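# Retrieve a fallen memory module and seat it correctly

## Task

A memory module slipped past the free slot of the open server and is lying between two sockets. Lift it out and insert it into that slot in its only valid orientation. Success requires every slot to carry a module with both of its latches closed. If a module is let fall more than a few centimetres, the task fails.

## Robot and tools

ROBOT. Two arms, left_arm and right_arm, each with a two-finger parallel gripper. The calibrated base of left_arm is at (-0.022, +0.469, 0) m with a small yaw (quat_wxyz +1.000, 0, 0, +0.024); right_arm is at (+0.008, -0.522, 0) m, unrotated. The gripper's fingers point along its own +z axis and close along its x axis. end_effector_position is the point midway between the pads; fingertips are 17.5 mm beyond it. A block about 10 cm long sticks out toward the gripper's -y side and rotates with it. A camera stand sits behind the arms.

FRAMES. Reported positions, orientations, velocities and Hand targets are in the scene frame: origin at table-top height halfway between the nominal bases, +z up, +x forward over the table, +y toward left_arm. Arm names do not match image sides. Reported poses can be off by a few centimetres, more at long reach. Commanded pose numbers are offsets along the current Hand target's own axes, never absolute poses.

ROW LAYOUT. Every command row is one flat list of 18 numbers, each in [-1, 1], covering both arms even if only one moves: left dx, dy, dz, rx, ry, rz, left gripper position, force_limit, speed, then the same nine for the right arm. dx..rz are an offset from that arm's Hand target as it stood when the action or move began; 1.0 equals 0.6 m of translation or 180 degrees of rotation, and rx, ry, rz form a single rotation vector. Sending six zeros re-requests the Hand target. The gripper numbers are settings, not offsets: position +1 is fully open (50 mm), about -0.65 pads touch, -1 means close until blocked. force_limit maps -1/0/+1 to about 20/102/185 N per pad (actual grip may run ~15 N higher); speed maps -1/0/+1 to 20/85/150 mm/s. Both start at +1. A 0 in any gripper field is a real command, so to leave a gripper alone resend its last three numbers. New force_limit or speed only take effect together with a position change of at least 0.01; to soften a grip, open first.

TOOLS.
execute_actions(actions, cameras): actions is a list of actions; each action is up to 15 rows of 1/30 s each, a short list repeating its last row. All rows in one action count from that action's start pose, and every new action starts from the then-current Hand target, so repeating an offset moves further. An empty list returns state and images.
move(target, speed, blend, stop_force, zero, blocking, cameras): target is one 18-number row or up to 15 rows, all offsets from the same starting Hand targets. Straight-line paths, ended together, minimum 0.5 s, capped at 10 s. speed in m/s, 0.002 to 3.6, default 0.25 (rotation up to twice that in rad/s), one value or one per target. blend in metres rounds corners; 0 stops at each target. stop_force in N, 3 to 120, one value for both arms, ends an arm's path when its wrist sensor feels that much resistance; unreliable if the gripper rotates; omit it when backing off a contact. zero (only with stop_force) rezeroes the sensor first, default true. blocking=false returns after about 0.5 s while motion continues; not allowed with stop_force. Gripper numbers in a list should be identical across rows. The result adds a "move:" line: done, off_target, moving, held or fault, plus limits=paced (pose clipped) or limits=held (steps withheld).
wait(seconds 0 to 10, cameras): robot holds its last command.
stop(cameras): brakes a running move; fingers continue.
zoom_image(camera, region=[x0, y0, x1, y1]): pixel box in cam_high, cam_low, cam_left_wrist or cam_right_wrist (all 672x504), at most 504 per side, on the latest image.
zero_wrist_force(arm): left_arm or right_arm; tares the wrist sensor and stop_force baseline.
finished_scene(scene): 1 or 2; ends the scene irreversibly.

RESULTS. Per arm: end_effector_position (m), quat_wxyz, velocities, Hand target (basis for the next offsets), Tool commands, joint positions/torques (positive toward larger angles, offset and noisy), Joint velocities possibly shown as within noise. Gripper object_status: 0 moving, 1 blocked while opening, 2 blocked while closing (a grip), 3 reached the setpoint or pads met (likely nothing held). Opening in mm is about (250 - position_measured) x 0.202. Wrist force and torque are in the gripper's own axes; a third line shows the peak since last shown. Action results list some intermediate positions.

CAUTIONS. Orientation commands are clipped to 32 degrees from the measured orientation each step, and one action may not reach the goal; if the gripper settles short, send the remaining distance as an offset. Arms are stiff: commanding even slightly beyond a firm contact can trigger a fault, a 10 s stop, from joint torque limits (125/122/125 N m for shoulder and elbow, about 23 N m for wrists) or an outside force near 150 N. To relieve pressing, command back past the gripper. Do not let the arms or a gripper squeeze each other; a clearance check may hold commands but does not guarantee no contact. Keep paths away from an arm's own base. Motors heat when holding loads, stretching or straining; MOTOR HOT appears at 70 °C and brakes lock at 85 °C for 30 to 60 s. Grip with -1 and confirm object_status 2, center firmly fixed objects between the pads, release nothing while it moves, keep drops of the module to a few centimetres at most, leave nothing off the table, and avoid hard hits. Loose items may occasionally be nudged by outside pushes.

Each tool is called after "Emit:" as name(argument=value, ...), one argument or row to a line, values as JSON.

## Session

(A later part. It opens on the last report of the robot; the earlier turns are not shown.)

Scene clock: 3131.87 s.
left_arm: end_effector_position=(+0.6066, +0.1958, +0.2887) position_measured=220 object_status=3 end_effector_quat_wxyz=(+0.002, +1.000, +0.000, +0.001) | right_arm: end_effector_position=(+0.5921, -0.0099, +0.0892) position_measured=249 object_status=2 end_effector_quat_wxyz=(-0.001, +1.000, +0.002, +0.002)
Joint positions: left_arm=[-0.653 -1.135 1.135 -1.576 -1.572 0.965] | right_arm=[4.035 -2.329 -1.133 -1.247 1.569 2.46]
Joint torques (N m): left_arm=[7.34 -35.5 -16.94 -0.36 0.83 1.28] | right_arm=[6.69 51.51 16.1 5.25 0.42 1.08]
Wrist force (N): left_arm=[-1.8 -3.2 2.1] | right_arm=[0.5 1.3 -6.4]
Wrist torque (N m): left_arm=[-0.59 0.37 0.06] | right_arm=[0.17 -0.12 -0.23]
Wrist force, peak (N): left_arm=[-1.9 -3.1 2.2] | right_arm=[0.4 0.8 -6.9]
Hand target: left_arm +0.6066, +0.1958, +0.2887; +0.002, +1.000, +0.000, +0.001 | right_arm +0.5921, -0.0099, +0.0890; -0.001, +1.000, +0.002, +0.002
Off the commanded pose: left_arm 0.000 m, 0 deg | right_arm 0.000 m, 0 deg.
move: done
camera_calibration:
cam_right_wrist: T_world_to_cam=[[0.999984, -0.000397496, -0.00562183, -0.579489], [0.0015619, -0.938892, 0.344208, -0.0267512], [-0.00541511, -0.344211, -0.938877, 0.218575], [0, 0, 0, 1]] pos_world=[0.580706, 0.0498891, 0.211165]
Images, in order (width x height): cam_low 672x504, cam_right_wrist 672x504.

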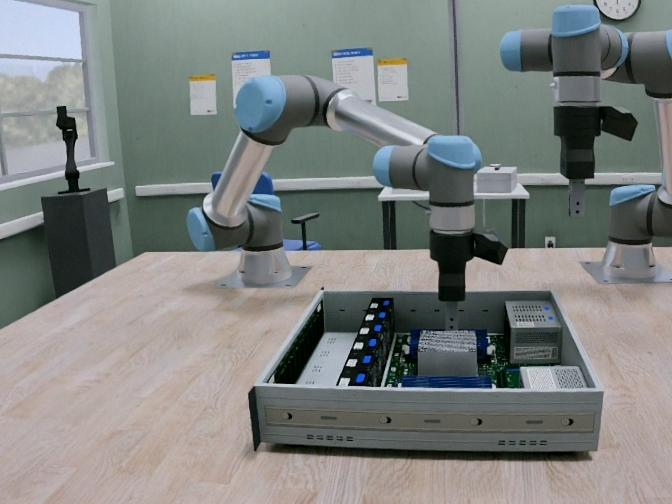

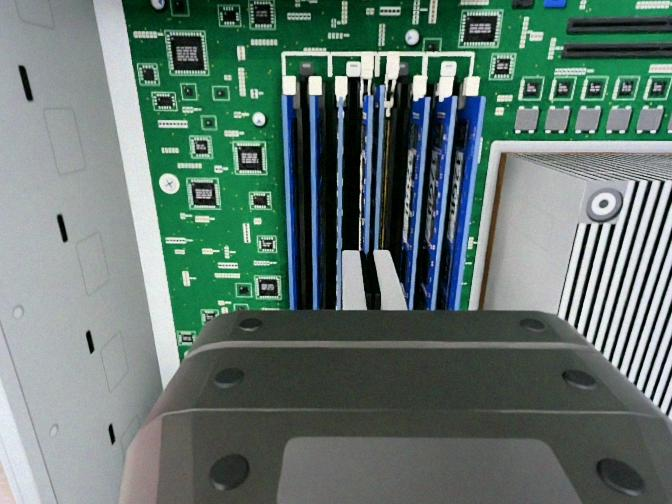

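Emit:
zoom_image(
  camera="cam_low",
  region=[395, 290, 515, 380],
)

Emit:
zoom_image(
  camera="cam_right_wrist",
  region=[330, 220, 410, 290],
)

Emit:
zoom_image(
  camera="cam_right_wrist",
  region=[320, 60, 420, 130],
)

Scaled by 4.200 from the camera's 672x504 image, which has a finer 960x720 frame.

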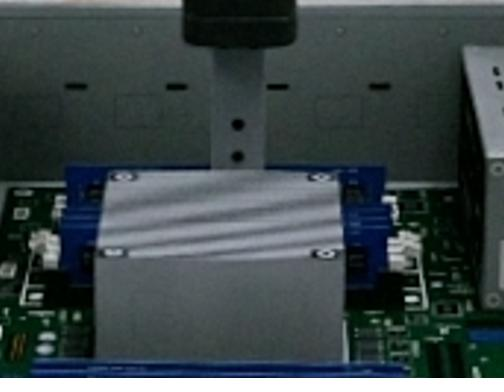

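Scaled by 6.300 from the camera's 672x504 image, which has a finer 960x720 frame.

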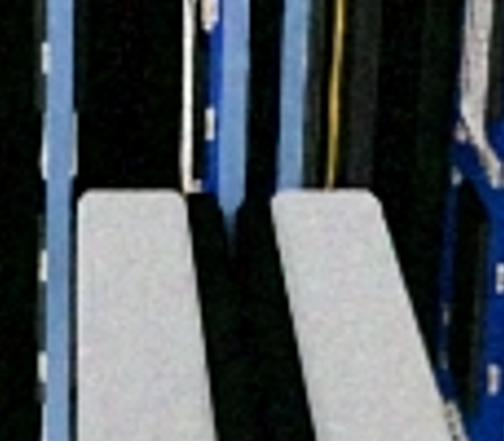

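Scaled by 5.040 from the camera's 672x504 image, which has a finer 960x720 frame.

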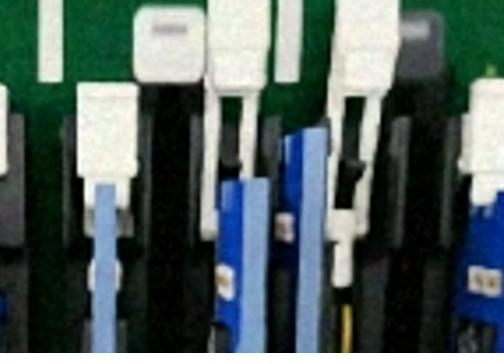

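Emit:
move(
  target=[
    [0,0,0,0,0,0,-0.452,-0.5,0, 0,0,-0.2183,0,0,0,-1,-0.5,-0.8],
    [0,0,0,0,0,0,-0.452,-0.5,0, -0.0417,0.4417,-0.2183,0,0,0,-1,-0.5,-0.8],
  ],
  speed=[0.08,0.12],
  blend=[0,0],
  cameras=["cam_right_wrist","cam_low"],
)

Emit:
zoom_image(
  camera="cam_right_wrist",
  region=[240, 50, 480, 290],
)

Scene clock: 3164.43 s.
left_arm: end_effector_position=(+0.6066, +0.1958, +0.2887) position_measured=220 object_status=3 end_effector_quat_wxyz=(+0.002, +1.000, +0.000, +0.001) | right_arm: end_effector_position=(+0.5677, -0.2752, +0.2195) position_measured=249 object_status=2 end_effector_quat_wxyz=(-0.001, +1.000, +0.002, +0.002)
Joint positions: left_arm=[-0.653 -1.135 1.135 -1.576 -1.572 0.965] | right_arm=[3.777 -1.845 -1.537 -1.326 1.57 2.202]
Joint torques (N m): left_arm=[7.19 -35.77 -17.21 -0.41 0.86 1.16] | right_arm=[0.17 23.53 28.87 0.5 1.48 0.45]
Wrist force (N): left_arm=[-2.0 -2.6 2.3] | right_arm=[0.3 1.0 -6.4]
Wrist torque (N m): left_arm=[-0.51 0.41 0.06] | right_arm=[0.12 -0.08 -0.09]
Wrist force, peak (N): left_arm=[-1.9 -2.9 2.5] | right_arm=[2.6 6.4 -6.1]
Hand target: left_arm +0.6066, +0.1958, +0.2887; +0.002, +1.000, +0.000, +0.001 | right_arm +0.5677, -0.2752, +0.2194; -0.001, +1.000, +0.002, +0.002
Off the commanded pose: left_arm 0.000 m, 0 deg | right_arm 0.000 m, 0 deg.
move: done
camera_calibration:
cam_right_wrist: T_world_to_cam=[[0.999985, -0.000456385, -0.005494, -0.554519], [0.00146211, -0.938924, 0.344121, -0.320573], [-0.0053155, -0.344124, -0.938909, 0.249433], [0, 0, 0, 1]] pos_world=[0.556305, -0.215411, 0.341464]
Images, in order (width x height): cam_low 672x504, cam_right_wrist 672x504.

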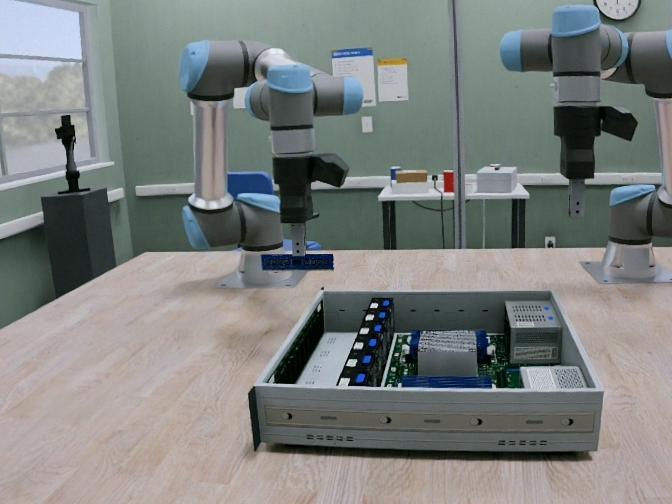

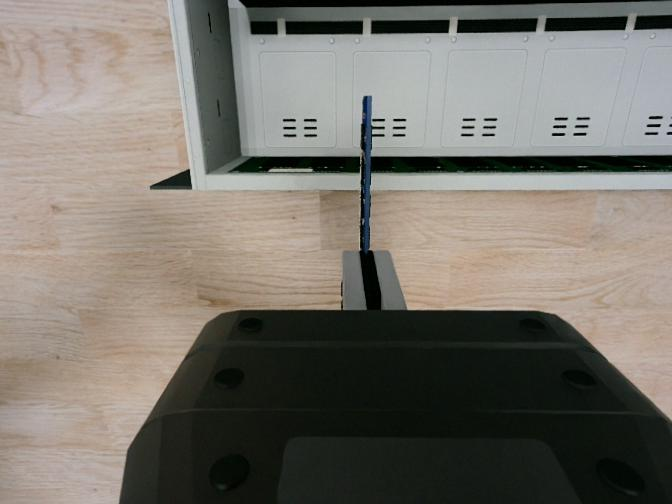

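Scaled by 2.100 from the camera's 672x504 image, which has a finer 960x720 frame.

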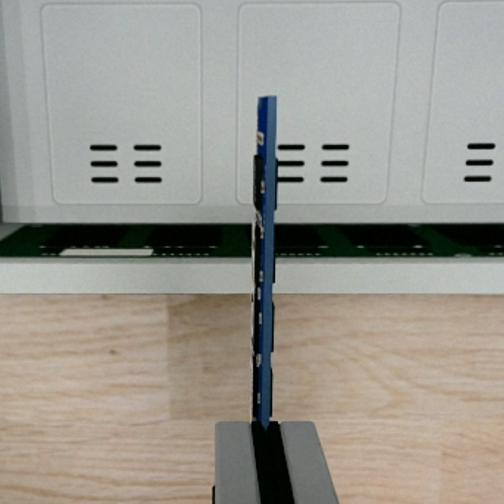

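Emit:
move(
  target=[
    [-0.0235,0.3463,0.2145,0,0,0,-0.452,-0.5,0, 0,0,0,0,0,0,-1,-0.5,-0.8],
    [-0.0235,0.3463,0.3228,0,0,0,-0.452,-0.5,0, 0,0,0,0,0,0,-1,-0.5,-0.8],
  ],
  speed=[0.15,0.08],
  cameras=["cam_left_wrist"],
)

Emit:
zoom_image(
  camera="cam_left_wrist",
  region=[310, 190, 430, 290],
)

Scene clock: 3180.47 s.
left_arm: end_effector_position=(+0.5930, -0.0127, +0.0955) position_measured=220 object_status=3 end_effector_quat_wxyz=(+0.002, +1.000, +0.000, +0.001) | right_arm: end_effector_position=(+0.5677, -0.2752, +0.2194) position_measured=249 object_status=2 end_effector_quat_wxyz=(-0.001, +1.000, +0.002, +0.002)
Joint positions: left_arm=[-0.884 -0.806 1.104 -1.872 -1.571 0.735] | right_arm=[3.777 -1.845 -1.537 -1.326 1.57 2.202]
Joint torques (N m): left_arm=[-3.59 -80.61 -37.86 -0.16 -0.63 -1.28] | right_arm=[-5.88 21.66 16.58 0.54 -1.66 -1.12]
Wrist force (N): left_arm=[-1.4 -2.1 2.2] | right_arm=[0.7 0.7 -6.2]
Wrist torque (N m): left_arm=[-0.43 0.28 0.19] | right_arm=[0.08 -0.14 -0.10]
Wrist force, peak (N): left_arm=[2.0 -13.2 1.3] | right_arm=[0.4 1.0 -6.6]
Hand target: left_arm +0.5930, -0.0127, +0.0958; +0.002, +1.000, +0.000, +0.001 | right_arm +0.5677, -0.2752, +0.2194; -0.001, +1.000, +0.002, +0.002
Off the commanded pose: left_arm 0.000 m, 0 deg | right_arm 0.000 m, 0 deg.
move: done
camera_calibration:
cam_left_wrist: T_world_to_cam=[[0.999942, 0.0105292, -0.0024465, -0.58372], [0.0106826, -0.927929, 0.372603, -0.0388662], [0.00165306, -0.372608, -0.927987, 0.210426], [0, 0, 0, 1]] pos_world=[0.583753, 0.0484872, 0.208326]
Images, in order (width x height): cam_left_wrist 672x504.

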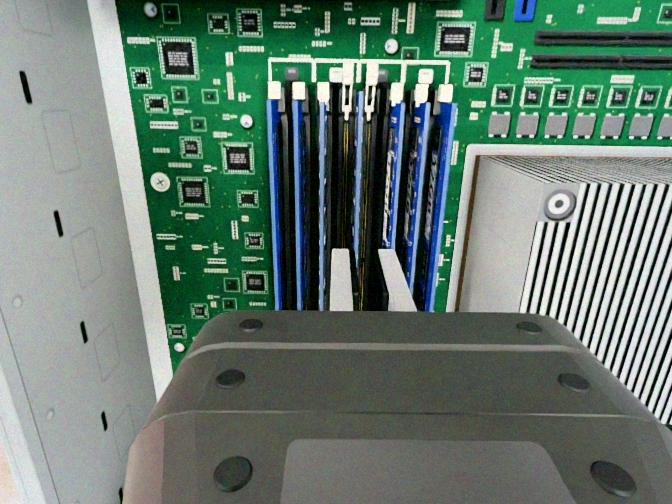

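Scaled by 4.200 from the camera's 672x504 image, which has a finer 960x720 frame.

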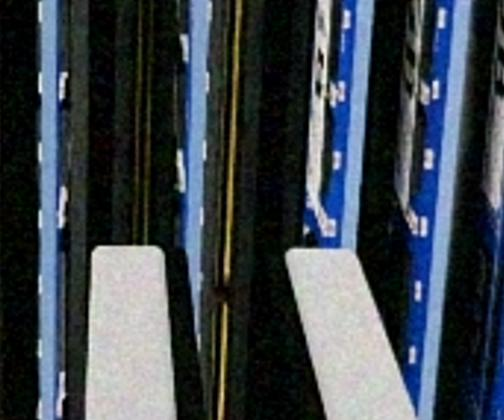

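Emit:
move(
  target=[-0.003,0,0.02,0,0,0,-0.452,-0.5,0, 0,0,0,0,0,0,-1,-0.5,-0.8],
  speed=0.05,
  cameras=["cam_left_wrist"],
)

Emit:
zoom_image(
  camera="cam_left_wrist",
  region=[310, 190, 430, 290],
)

Scene clock: 3192.37 s.
left_arm: end_effector_position=(+0.5912, -0.0128, +0.0836) position_measured=220 object_status=3 end_effector_quat_wxyz=(+0.002, +1.000, +0.000, +0.001) | right_arm: end_effector_position=(+0.5677, -0.2752, +0.2194) position_measured=249 object_status=2 end_effector_quat_wxyz=(-0.001, +1.000, +0.002, +0.002)
Joint positions: left_arm=[-0.885 -0.8 1.125 -1.9 -1.571 0.733] | right_arm=[3.777 -1.845 -1.537 -1.326 1.57 2.202]
Joint torques (N m): left_arm=[-1.66 -58.34 -37.29 -0.07 -1.05 -1.02] | right_arm=[-5.85 21.55 19.24 0.52 -1.64 -0.91]
Wrist force (N): left_arm=[-1.5 -2.1 2.1] | right_arm=[0.3 0.8 -6.3]
Wrist torque (N m): left_arm=[-0.42 0.29 0.19] | right_arm=[0.10 -0.07 -0.10]
Wrist force, peak (N): left_arm=[-1.5 -2.0 2.8] | right_arm=[0.6 0.9 -6.7]
Hand target: left_arm +0.5913, -0.0127, +0.0838; +0.002, +1.000, +0.000, +0.001 | right_arm +0.5677, -0.2752, +0.2194; -0.001, +1.000, +0.002, +0.002
Off the commanded pose: left_arm 0.000 m, 0 deg | right_arm 0.000 m, 0 deg.
move: done
camera_calibration:
cam_left_wrist: T_world_to_cam=[[0.999942, 0.0105072, -0.00222739, -0.581991], [0.0105799, -0.927798, 0.372932, -0.0345182], [0.00185191, -0.372934, -0.927856, 0.199222], [0, 0, 0, 1]] pos_world=[0.581954, 0.0483859, 0.196426]
Images, in order (width x height): cam_left_wrist 672x504.

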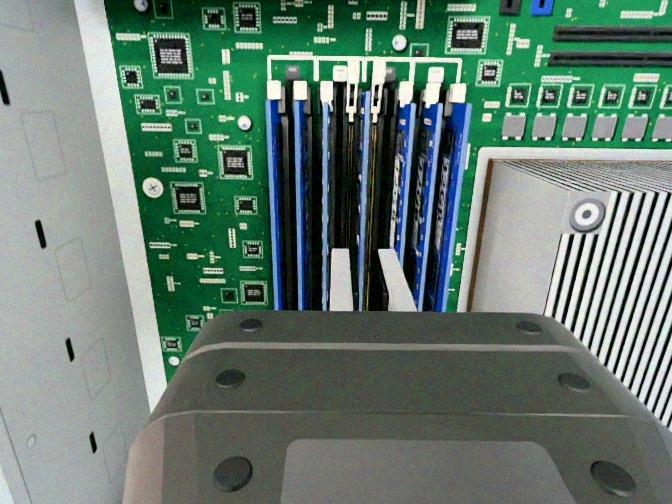

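Scaled by 4.200 from the camera's 672x504 image, which has a finer 960x720 frame.

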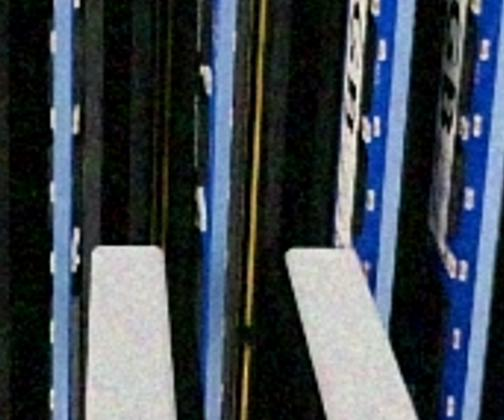

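Emit:
move(
  target=[0.0,0,0.0222,0,0,0,-0.452,-0.5,0, 0,0,0,0,0,0,-1,-0.5,-0.8],
  speed=0.03,
  stop_force=8,
)

Emit:
move(
  target=[0.0,0,0,0,0,0,-1,-0.5,-0.8, 0,0,0,0,0,0,-1,-0.5,-0.8],
  speed=0.03,
  cameras=["cam_left_wrist"],
)

Emit:
zoom_image(
  camera="cam_left_wrist",
  region=[310, 190, 430, 290],
)

Scene clock: 3214.30 s.
left_arm: end_effector_position=(+0.5913, -0.0128, +0.0705) position_measured=220 object_status=3 end_effector_quat_wxyz=(+0.002, +1.000, +0.000, +0.001) | right_arm: end_effector_position=(+0.5677, -0.2752, +0.2194) position_measured=249 object_status=2 end_effector_quat_wxyz=(-0.001, +1.000, +0.002, +0.002)
Joint positions: left_arm=[-0.885 -0.789 1.14 -1.926 -1.571 0.733] | right_arm=[3.777 -1.845 -1.537 -1.326 1.57 2.202]
Joint torques (N m): left_arm=[2.02 -81.06 -37.16 -0.22 0.87 -0.16] | right_arm=[-6.16 21.63 23.27 0.59 -1.55 -0.84]
Wrist force (N): left_arm=[-1.5 -2.1 1.8] | right_arm=[0.3 1.1 -6.3]
Wrist torque (N m): left_arm=[-0.43 0.28 0.19] | right_arm=[0.13 -0.09 -0.10]
Wrist force, peak (N): left_arm=[-1.4 -1.7 3.1] | right_arm=[0.3 1.2 -6.6]
Hand target: left_arm +0.5913, -0.0128, +0.0705; +0.002, +1.000, +0.000, +0.001 | right_arm +0.5677, -0.2752, +0.2194; -0.001, +1.000, +0.002, +0.002
Off the commanded pose: left_arm 0.000 m, 0 deg | right_arm 0.000 m, 0 deg.
move: done

Scene clock: 3214.80 s.
left_arm: end_effector_position=(+0.5913, -0.0128, +0.0705) position_measured=248 object_status=2 end_effector_quat_wxyz=(+0.002, +1.000, +0.000, +0.001) | right_arm: end_effector_position=(+0.5677, -0.2752, +0.2194) position_measured=249 object_status=2 end_effector_quat_wxyz=(-0.001, +1.000, +0.002, +0.002)
Joint positions: left_arm=[-0.885 -0.789 1.14 -1.926 -1.571 0.733] | right_arm=[3.777 -1.845 -1.537 -1.326 1.57 2.202]
Joint torques (N m): left_arm=[0.49 -80.92 -36.32 -0.51 0.8 -0.54] | right_arm=[-5.68 21.74 23.81 0.67 -1.78 -0.87]
Wrist force (N): left_arm=[-1.4 -2.0 2.4] | right_arm=[0.6 0.9 -6.2]
Wrist torque (N m): left_arm=[-0.41 0.28 0.19] | right_arm=[0.11 -0.12 -0.09]
Wrist force, peak (N): left_arm=[-1.5 -2.4 2.6] | right_arm=[0.0 1.1 -6.5]
Hand target: left_arm +0.5913, -0.0128, +0.0705; +0.002, +1.000, +0.000, +0.001 | right_arm +0.5677, -0.2752, +0.2194; -0.001, +1.000, +0.002, +0.002
Off the commanded pose: left_arm 0.000 m, 0 deg | right_arm 0.000 m, 0 deg.
move: done
camera_calibration:
cam_left_wrist: T_world_to_cam=[[0.999942, 0.0105433, -0.00213414, -0.58204], [0.0105786, -0.927798, 0.372933, -0.0296323], [0.0019519, -0.372934, -0.927856, 0.187009], [0, 0, 0, 1]] pos_world=[0.581955, 0.048386, 0.183326]
Images, in order (width x height): cam_left_wrist 672x504.

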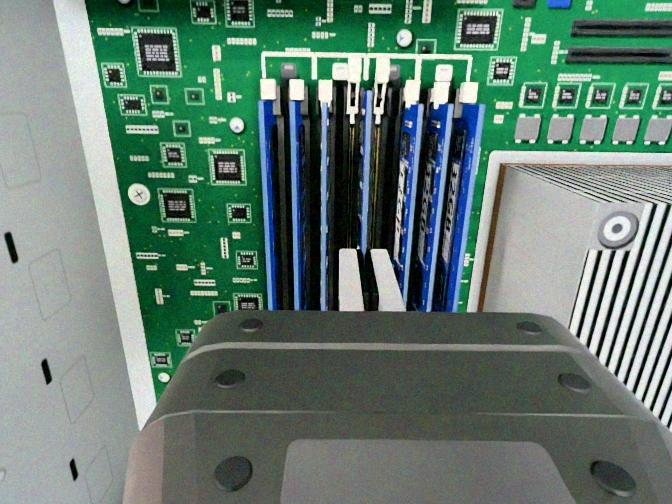

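Scaled by 4.200 from the camera's 672x504 image, which has a finer 960x720 frame.

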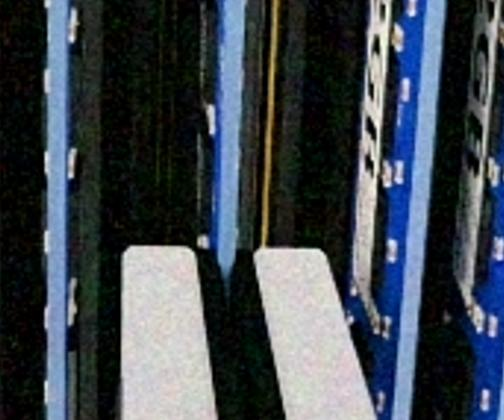

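Emit:
move(
  target=[0.0,0,-0.1,0,0,0,-1,-0.5,-0.8, 0,0,0,0,0,0,-1,-0.5,-0.8],
  speed=0.03,
  stop_force=25,
  cameras=["cam_left_wrist","cam_low"],
)

Emit:
zoom_image(
  camera="cam_left_wrist",
  region=[270, 50, 470, 290],
)

Emit:
zoom_image(
  camera="cam_low",
  region=[395, 250, 515, 370],
)

Scene clock: 3226.13 s.
left_arm: end_effector_position=(+0.5912, -0.0126, +0.1305) position_measured=248 object_status=2 end_effector_quat_wxyz=(+0.002, +1.000, +0.000, +0.001) | right_arm: end_effector_position=(+0.5677, -0.2752, +0.2194) position_measured=249 object_status=2 end_effector_quat_wxyz=(-0.001, +1.000, +0.002, +0.002)
Joint positions: left_arm=[-0.885 -0.834 1.061 -1.802 -1.571 0.733] | right_arm=[3.777 -1.845 -1.537 -1.326 1.57 2.202]
Joint torques (N m): left_arm=[7.76 -44.67 -14.82 -6.21 0.5 1.2] | right_arm=[-5.85 21.92 28.47 0.64 -1.64 -0.73]
Wrist force (N): left_arm=[-1.2 -1.9 2.4] | right_arm=[0.6 1.0 -6.5]
Wrist torque (N m): left_arm=[-0.39 0.24 0.18] | right_arm=[0.11 -0.12 -0.09]
Wrist force, peak (N): left_arm=[-1.3 -1.9 3.1] | right_arm=[0.1 1.1 -6.7]
Hand target: left_arm +0.5912, -0.0126, +0.1305; +0.002, +1.000, +0.000, +0.001 | right_arm +0.5677, -0.2752, +0.2194; -0.001, +1.000, +0.002, +0.002
Off the commanded pose: left_arm 0.000 m, 0 deg | right_arm 0.000 m, 0 deg.
move: done
camera_calibration:
cam_left_wrist: T_world_to_cam=[[0.999942, 0.0105433, -0.00213414, -0.581814], [0.0105786, -0.927798, 0.372933, -0.0518217], [0.0019519, -0.372934, -0.927856, 0.242755], [0, 0, 0, 1]] pos_world=[0.581855, 0.048586, 0.243326]
Images, in order (width x height): cam_low 672x504, cam_left_wrist 672x504.

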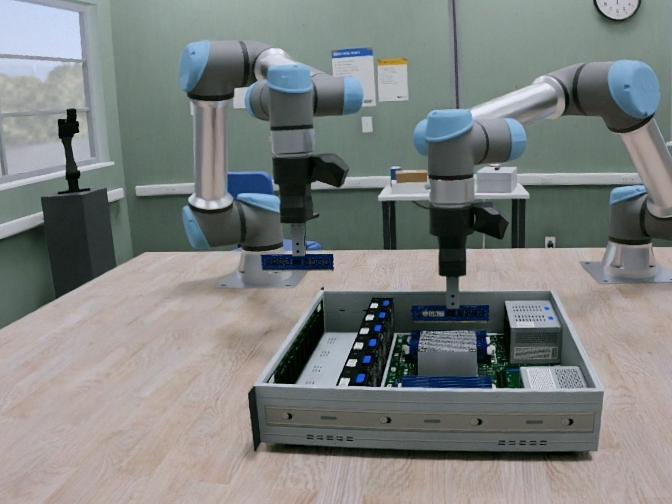

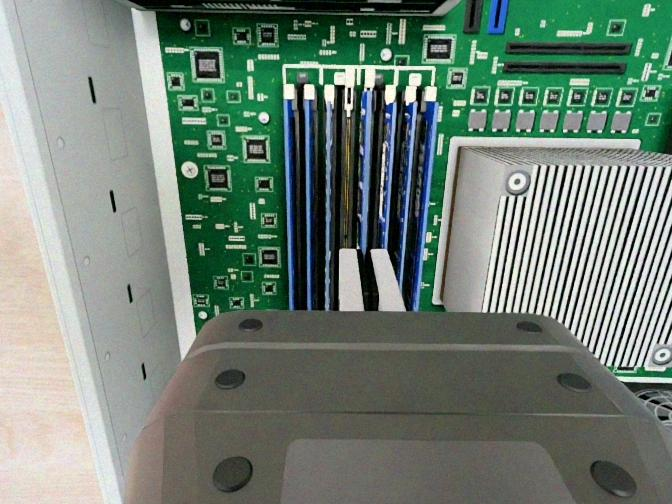

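Scaled by 2.100 from the camera's 672x504 image, which has a finer 960x720 frame.

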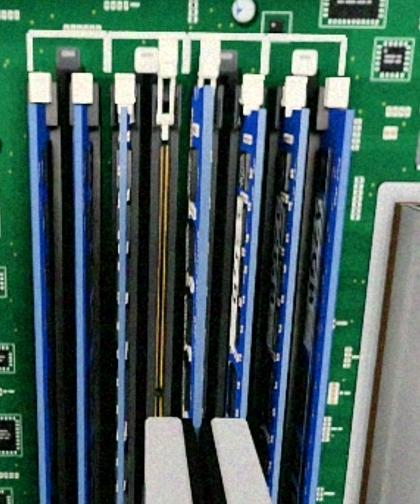

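Scaled by 4.200 from the camera's 672x504 image, which has a finer 960x720 frame.

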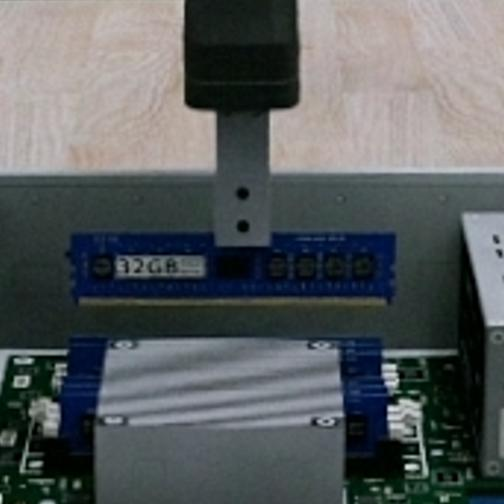

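Emit:
move(
  target=[
    [0.0,0,-0.06,0,0,0.5,-1,-0.5,-0.8, 0,0,0,0,0,0,-1,-0.5,-0.8],
    [0.0,0,-0.06,0,0,1.0,-1,-0.5,-0.8, 0,0,0,0,0,0,-1,-0.5,-0.8],
  ],
  speed=0.3,
  cameras=["cam_left_wrist","cam_low","cam_high"],
)

Emit:
zoom_image(
  camera="cam_low",
  region=[395, 230, 515, 350],
)

Emit:
zoom_image(
  camera="cam_low",
  region=[240, 220, 360, 290],
)

Scene clock: 3286.40 s.
left_arm: end_effector_position=(+0.5910, -0.0125, +0.1664) position_measured=248 object_status=2 end_effector_quat_wxyz=(+0.001, +0.000, +1.000, -0.002) end_effector_velocity=(+0.001, +0.000, +0.000) end_effector_angular_velocity=(-0.002, -0.001, -0.004) | right_arm: end_effector_position=(+0.5677, -0.2752, +0.2194) position_measured=249 object_status=2 end_effector_quat_wxyz=(-0.001, +1.000, +0.002, +0.002)
Joint positions: left_arm=[-0.885 -0.853 1.001 -1.723 -1.571 3.874] | right_arm=[3.777 -1.845 -1.537 -1.326 1.57 2.202]
Joint velocities: left_arm=[0.001 0 0 -0.002 -0.001 0.005] | right_arm=[within noise]
Joint torques (N m): left_arm=[7.39 -45.11 -28.74 -4.65 -0.72 1.13] | right_arm=[-6 21.91 32.49 0.8 -1.63 -0.51]
Wrist force (N): left_arm=[-1.5 -2.2 2.3] | right_arm=[0.7 1.0 -6.4]
Wrist torque (N m): left_arm=[-0.43 0.29 0.06] | right_arm=[0.12 -0.14 -0.09]
Wrist force, peak (N): left_arm=[-1.6 -2.2 2.8] | right_arm=[0.3 1.0 -6.7]
Hand target: left_arm +0.5911, -0.0124, +0.1665; +0.001, +0.000, +1.000, -0.002 | right_arm +0.5677, -0.2752, +0.2194; -0.001, +1.000, +0.002, +0.002
Off the commanded pose: left_arm 0.000 m, 0 deg | right_arm 0.000 m, 0 deg.
move: done
camera_calibration:
cam_left_wrist: T_world_to_cam=[[-0.999918, -0.0106735, -0.00712064, 0.60093], [-0.0125383, 0.93065, 0.365696, -0.0271014], [0.00272356, 0.365755, -0.930707, 0.285301], [0, 0, 0, 1]] pos_world=[0.599764, -0.0727144, 0.279722]
Images, in order (width x height): cam_high 672x504, cam_low 672x504, cam_left_wrist 672x504.

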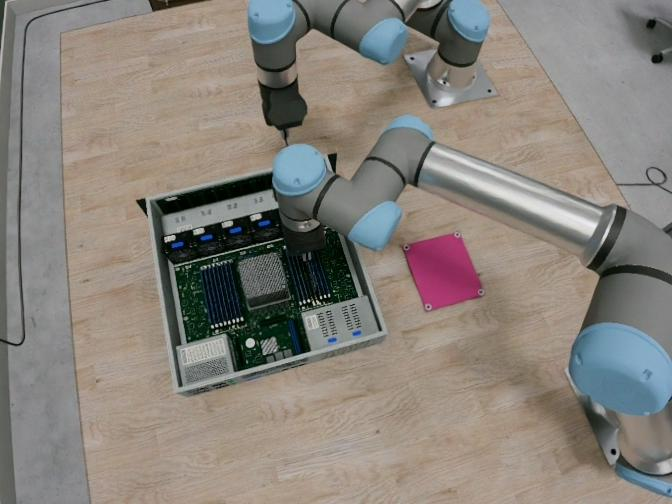

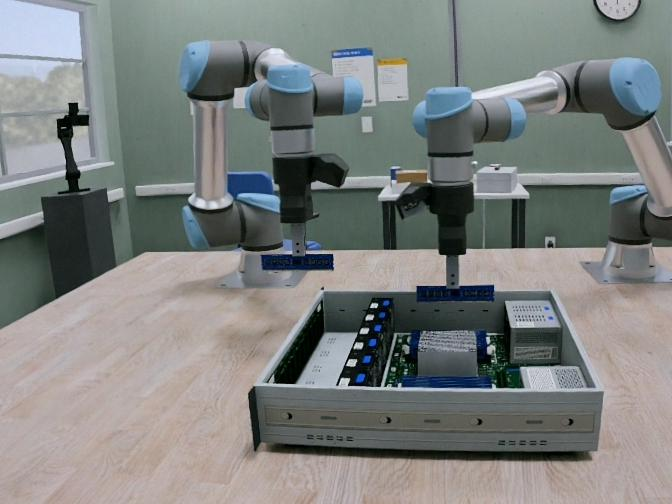

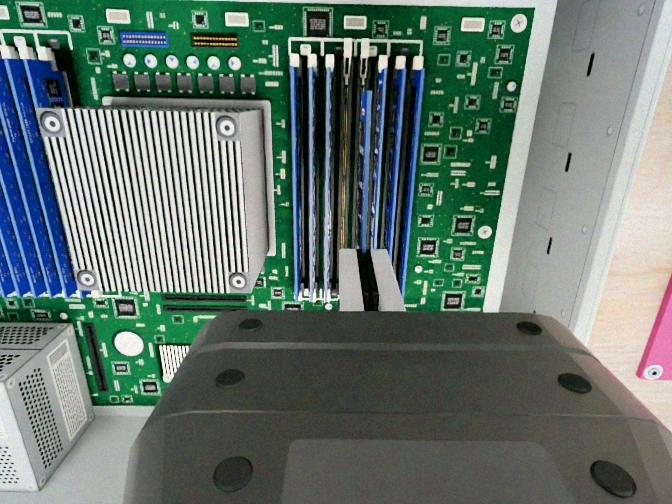

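Scaled by 4.200 from the camera's 672x504 image, which has a finer 960x720 frame.

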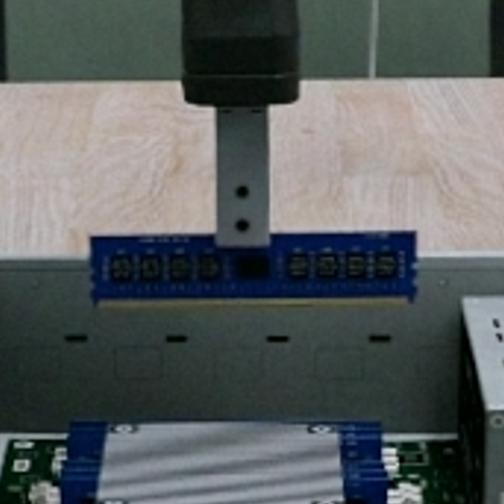

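Scaled by 4.200 from the camera's 672x504 image, which has a finer 960x720 frame.

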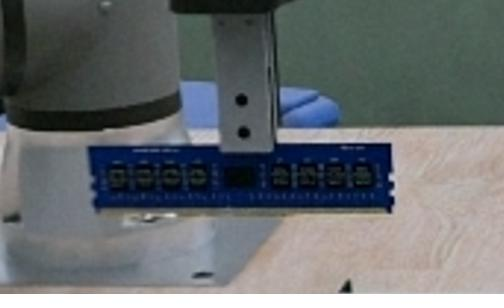

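Emit:
move(
  target=[
    [-0.0088,-0.0183,0.0,0,0,0,-1,-0.5,-0.8, 0,0,0,0,0,0,-1,-0.5,-0.8],
    [-0.0088,-0.0183,0.083,0,0,0,-1,-0.5,-0.8, 0,0,0,0,0,0,-1,-0.5,-0.8],
  ],
  speed=0.08,
  cameras=["cam_left_wrist","cam_low"],
)

Emit:
zoom_image(
  camera="cam_left_wrist",
  region=[270, 0, 470, 260],
)

Emit:
zoom_image(
  camera="cam_left_wrist",
  region=[310, 10, 420, 120],
)

Scene clock: 3314.07 s.
left_arm: end_effector_position=(+0.5964, -0.0236, +0.1164) position_measured=248 object_status=2 end_effector_quat_wxyz=(+0.001, +0.000, +1.000, -0.002) | right_arm: end_effector_position=(+0.5677, -0.2752, +0.2194) position_measured=249 object_status=2 end_effector_quat_wxyz=(-0.001, +1.000, +0.002, +0.002)
Joint positions: left_arm=[-0.89 -0.796 1.03 -1.809 -1.571 3.87] | right_arm=[3.777 -1.845 -1.537 -1.326 1.57 2.202]
Joint torques (N m): left_arm=[6.96 -81.98 -37.93 -0.24 -1.09 1.05] | right_arm=[-6.16 21.89 32.52 0.87 -1.7 -0.47]
Wrist force (N): left_arm=[-1.3 -2.0 2.2] | right_arm=[0.4 0.7 -6.0]
Wrist torque (N m): left_arm=[-0.41 0.26 0.13] | right_arm=[0.08 -0.10 -0.09]
Wrist force, peak (N): left_arm=[-1.6 -2.0 4.0] | right_arm=[0.5 1.2 -6.6]
Hand target: left_arm +0.5965, -0.0236, +0.1167; +0.001, +0.000, +1.000, -0.002 | right_arm +0.5677, -0.2752, +0.2194; -0.001, +1.000, +0.002, +0.002
Off the commanded pose: left_arm 0.000 m, 0 deg | right_arm 0.000 m, 0 deg.
move: done
camera_calibration:
cam_left_wrist: T_world_to_cam=[[-0.99992, -0.0105196, -0.0069596, 0.605831], [-0.012337, 0.930536, 0.365992, 0.00147363], [0.00262608, 0.366049, -0.930592, 0.242905], [0, 0, 0, 1]] pos_world=[0.605164, -0.0839132, 0.229722]
Images, in order (width x height): cam_low 672x504, cam_left_wrist 672x504.

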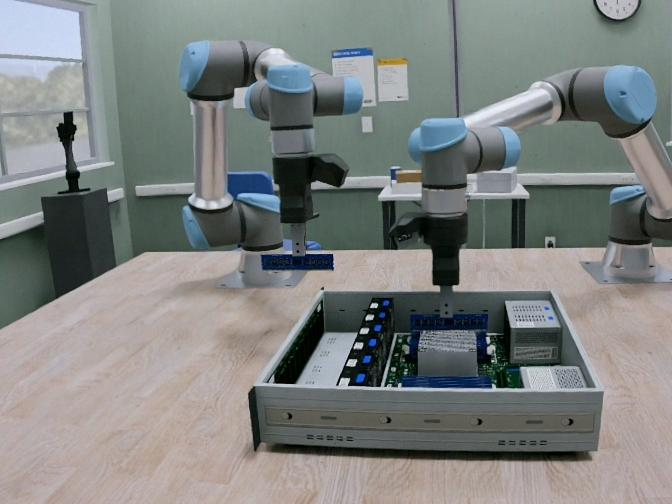

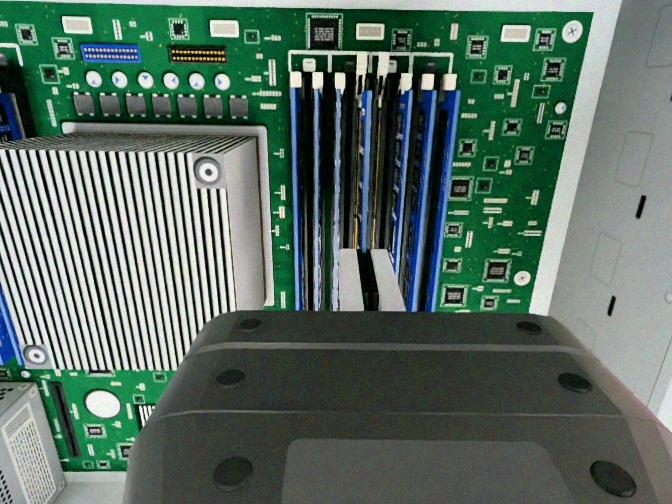

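Scaled by 1.938 from the camera's 672x504 image, which has a finer 960x720 frame.

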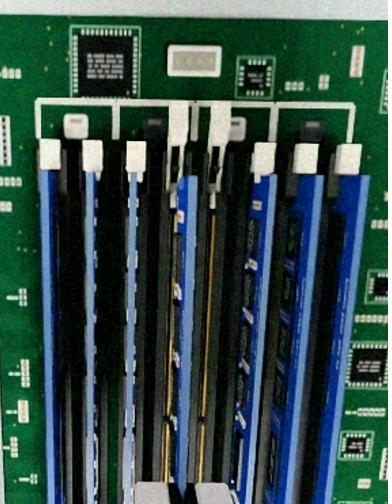

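Scaled by 4.582 from the camera's 672x504 image, which has a finer 960x720 frame.

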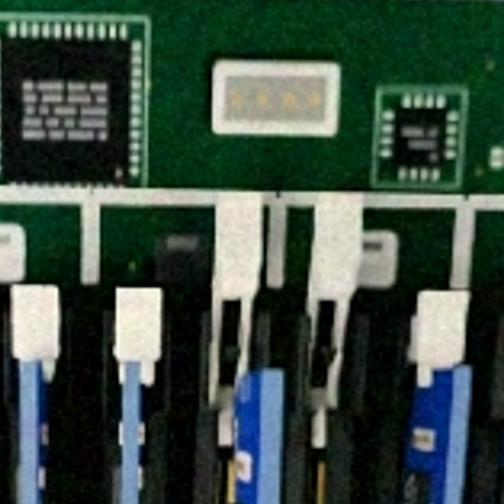

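Emit:
move(
  target=[0.0013,-0.0005,0.0345,0,0,0,-1,-0.5,-0.8, 0,0,0,0,0,0,-1,-0.5,-0.8],
  speed=0.05,
  stop_force=8,
  cameras=["cam_left_wrist"],
)

Emit:
zoom_image(
  camera="cam_left_wrist",
  region=[310, 20, 420, 130],
)

Emit:
zoom_image(
  camera="cam_left_wrist",
  region=[290, 130, 440, 270],
)

Scene clock: 3338.93 s.
left_arm: end_effector_position=(+0.5957, -0.0240, +0.0960) position_measured=248 object_status=2 end_effector_quat_wxyz=(+0.001, +0.000, +1.000, -0.002) | right_arm: end_effector_position=(+0.5677, -0.2752, +0.2194) position_measured=249 object_status=2 end_effector_quat_wxyz=(-0.001, +1.000, +0.002, +0.002)
Joint positions: left_arm=[-0.891 -0.783 1.061 -1.853 -1.571 3.869] | right_arm=[3.777 -1.845 -1.537 -1.326 1.57 2.202]
Joint torques (N m): left_arm=[-0.42 -82.4 -37.67 -0.41 -0.18 0.32] | right_arm=[-6.05 21.61 32.26 0.93 -1.68 -0.39]
Wrist force (N): left_arm=[-1.3 -2.0 2.4] | right_arm=[0.4 0.8 -6.4]
Wrist torque (N m): left_arm=[-0.43 0.27 0.18] | right_arm=[0.10 -0.09 -0.10]
Wrist force, peak (N): left_arm=[-1.3 -2.2 3.3] | right_arm=[0.3 1.1 -6.7]
Hand target: left_arm +0.5957, -0.0240, +0.0960; +0.001, +0.000, +1.000, -0.002 | right_arm +0.5677, -0.2752, +0.2194; -0.001, +1.000, +0.002, +0.002
Off the commanded pose: left_arm 0.000 m, 0 deg | right_arm 0.000 m, 0 deg.
move: done
camera_calibration:
cam_left_wrist: T_world_to_cam=[[-0.999917, -0.0106387, -0.00721437, 0.605028], [-0.0125402, 0.93065, 0.365694, 0.00949949], [0.00282354, 0.365755, -0.930707, 0.223949], [0, 0, 0, 1]] pos_world=[0.604464, -0.0843144, 0.209322]
Images, in order (width x height): cam_left_wrist 672x504.

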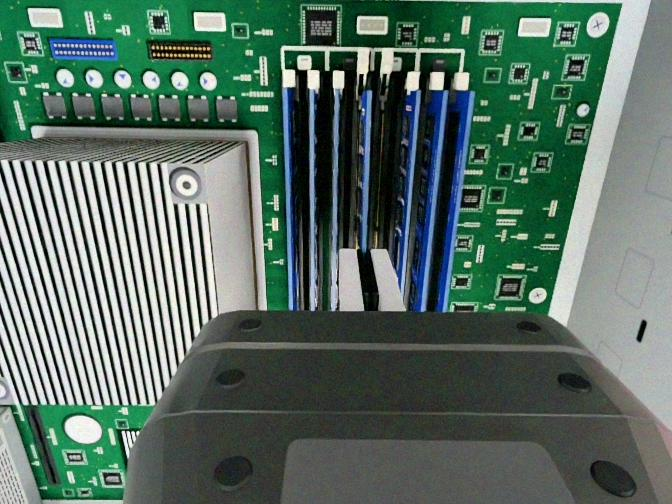

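Scaled by 4.582 from the camera's 672x504 image, which has a finer 960x720 frame.

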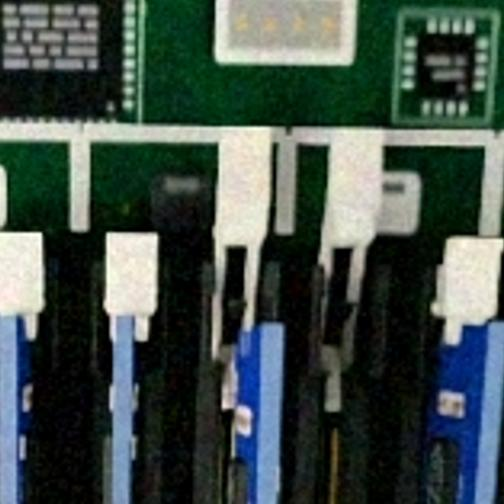

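Scaled by 3.360 from the camera's 672x504 image, which has a finer 960x720 frame.

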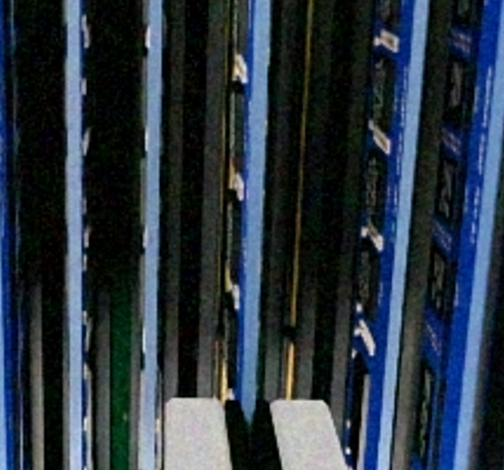

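Emit:
move(
  target=[0.0,0,0.0345,0,0,0,-1,-0.5,-0.8, 0,0,0,0,0,0,-1,-0.5,-0.8],
  speed=0.015,
  stop_force=10,
  cameras=["cam_left_wrist","cam_low"],
)

Emit:
zoom_image(
  camera="cam_left_wrist",
  region=[310, 20, 420, 130],
)

Emit:
zoom_image(
  camera="cam_left_wrist",
  region=[290, 130, 440, 270],
)

Scene clock: 3361.70 s.
left_arm: end_effector_position=(+0.5958, -0.0240, +0.0752) position_measured=248 object_status=2 end_effector_quat_wxyz=(+0.001, +0.000, +1.000, -0.002) | right_arm: end_effector_position=(+0.5677, -0.2752, +0.2194) position_measured=249 object_status=2 end_effector_quat_wxyz=(-0.001, +1.000, +0.002, +0.002)
Joint positions: left_arm=[-0.891 -0.766 1.086 -1.895 -1.571 3.869] | right_arm=[3.777 -1.845 -1.537 -1.326 1.57 2.202]
Joint torques (N m): left_arm=[-0.03 -70.4 -36.05 0.25 0.74 -0.67] | right_arm=[-6.09 21.8 32.4 0.96 -1.65 -0.27]
Wrist force (N): left_arm=[-2.7 -3.3 0.7] | right_arm=[0.3 0.9 -6.0]
Wrist torque (N m): left_arm=[-0.39 0.24 0.32] | right_arm=[0.11 -0.08 -0.09]
Wrist force, peak (N): left_arm=[-2.4 -5.8 0.9] | right_arm=[0.5 0.9 -6.7]
Hand target: left_arm +0.5958, -0.0241, +0.0753; +0.001, +0.000, +1.000, -0.002 | right_arm +0.5677, -0.2752, +0.2194; -0.001, +1.000, +0.002, +0.002
Off the commanded pose: left_arm 0.000 m, 0 deg | right_arm 0.000 m, 0 deg.
move: done
camera_calibration:
cam_left_wrist: T_world_to_cam=[[-0.999919, -0.0105788, -0.00708666, 0.604959], [-0.0124381, 0.930604, 0.365816, 0.017018], [0.00272498, 0.365875, -0.93066, 0.204651], [0, 0, 0, 1]] pos_world=[0.604564, -0.0843139, 0.188522]
Images, in order (width x height): cam_low 672x504, cam_left_wrist 672x504.

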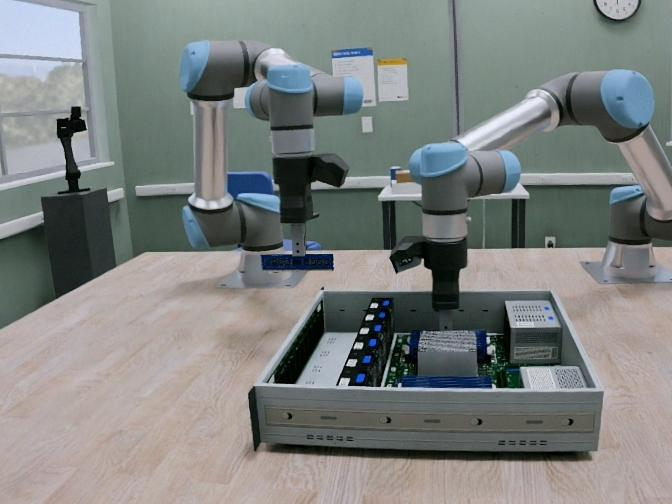

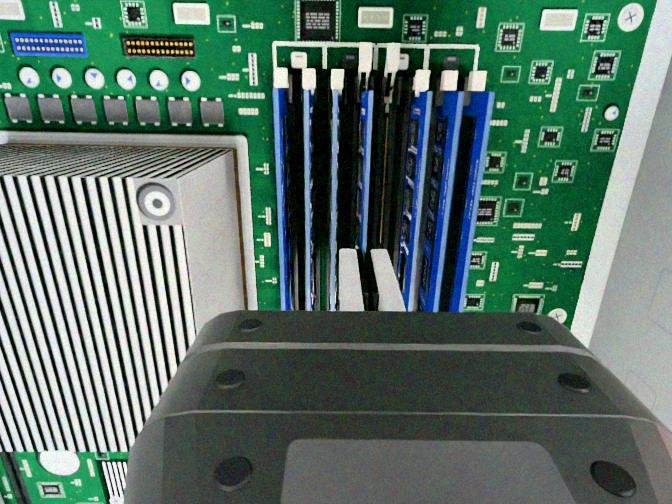

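Scaled by 4.582 from the camera's 672x504 image, which has a finer 960x720 frame.

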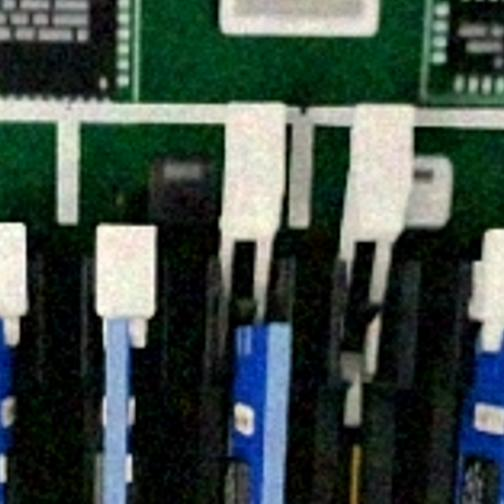

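Scaled by 3.360 from the camera's 672x504 image, which has a finer 960x720 frame.

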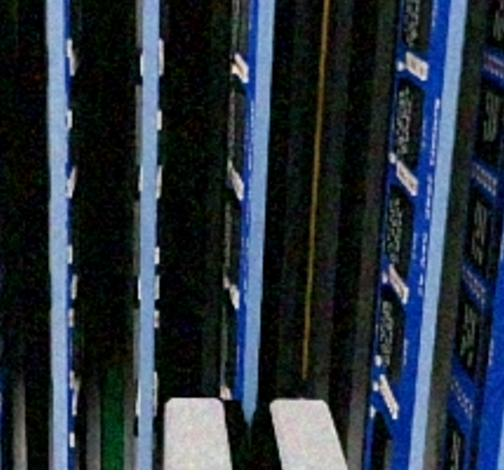

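Emit:
zoom_image(
  camera="cam_low",
  region=[395, 290, 515, 380],
)

Emit:
zoom_image(
  camera="cam_left_wrist",
  region=[340, 70, 400, 120],
)

Scaled by 4.200 from the camera's 672x504 image, which has a finer 960x720 frame.

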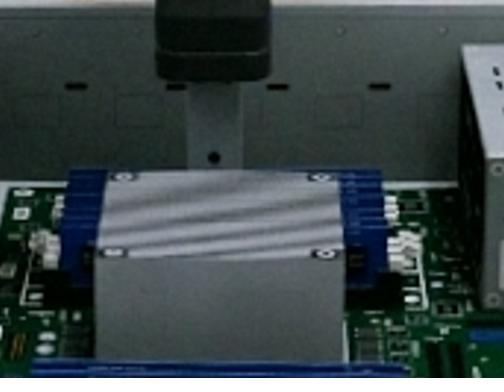

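Scaled by 8.400 from the camera's 672x504 image, which has a finer 960x720 frame.

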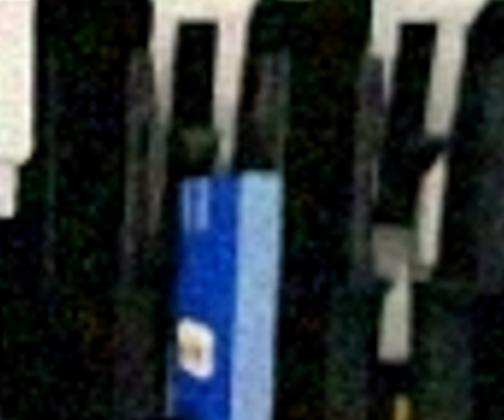

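Emit:
move(
  target=[0.0,0,0.004,0,0,0,-1,-0.5,-0.8, 0,0,0,0,0,0,-1,-0.5,-0.8],
  speed=0.01,
  stop_force=10,
  cameras=["cam_left_wrist"],
)

Emit:
zoom_image(
  camera="cam_left_wrist",
  region=[300, 50, 440, 270],
)

Scene clock: 3393.47 s.
left_arm: end_effector_position=(+0.5959, -0.0242, +0.0748) position_measured=248 object_status=2 end_effector_quat_wxyz=(+0.002, +0.000, +1.000, -0.002) | right_arm: end_effector_position=(+0.5677, -0.2752, +0.2194) position_measured=249 object_status=2 end_effector_quat_wxyz=(-0.001, +1.000, +0.002, +0.002)
Joint positions: left_arm=[-0.891 -0.766 1.087 -1.897 -1.571 3.869] | right_arm=[3.777 -1.845 -1.537 -1.326 1.57 2.202]
Joint torques (N m): left_arm=[-3.76 -77.38 -33.69 0.24 0.8 -1.39] | right_arm=[-5.77 21.73 32.64 0.87 -1.64 -0.14]
Wrist force (N): left_arm=[-2.0 -4.3 -2.3] | right_arm=[0.3 1.1 -6.1]
Wrist torque (N m): left_arm=[-0.43 0.24 0.31] | right_arm=[0.14 -0.07 -0.09]
Wrist force, peak (N): left_arm=[-1.5 -1.6 -9.2] | right_arm=[0.3 1.2 -6.7]
Hand target: left_arm +0.5959, -0.0242, +0.0748; +0.002, +0.000, +1.000, -0.002 (not the last commanded pose) | right_arm +0.5677, -0.2752, +0.2194; -0.001, +1.000, +0.002, +0.002
Off the commanded pose: left_arm 0.002 m, 0 deg | right_arm 0.000 m, 0 deg.
move: contact (left_arm)
camera_calibration:
cam_left_wrist: T_world_to_cam=[[-0.999915, -0.0105588, -0.00771136, 0.605074], [-0.0126458, 0.930848, 0.365187, 0.0175245], [0.00332219, 0.365253, -0.930902, 0.203948], [0, 0, 0, 1]] pos_world=[0.604566, -0.0844163, 0.188122]
Images, in order (width x height): cam_left_wrist 672x504.

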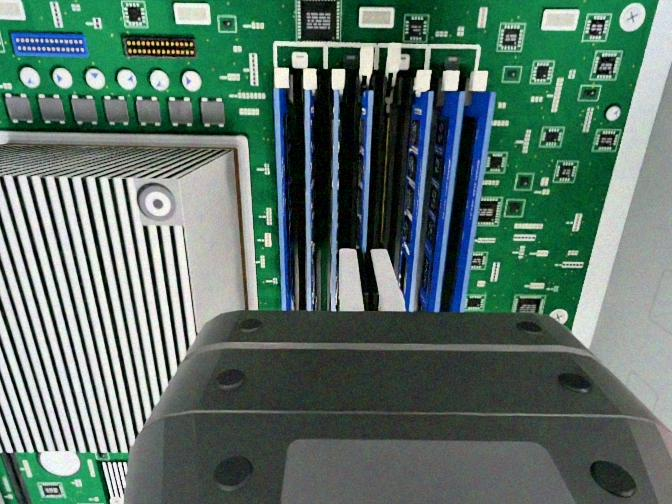

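Scaled by 2.291 from the camera's 672x504 image, which has a finer 960x720 frame.

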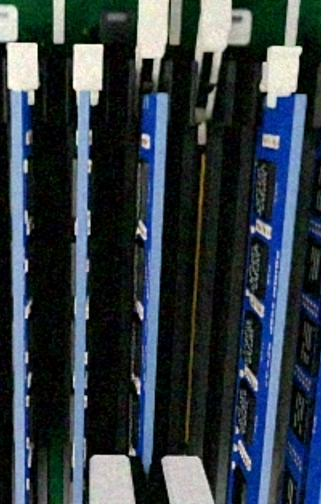

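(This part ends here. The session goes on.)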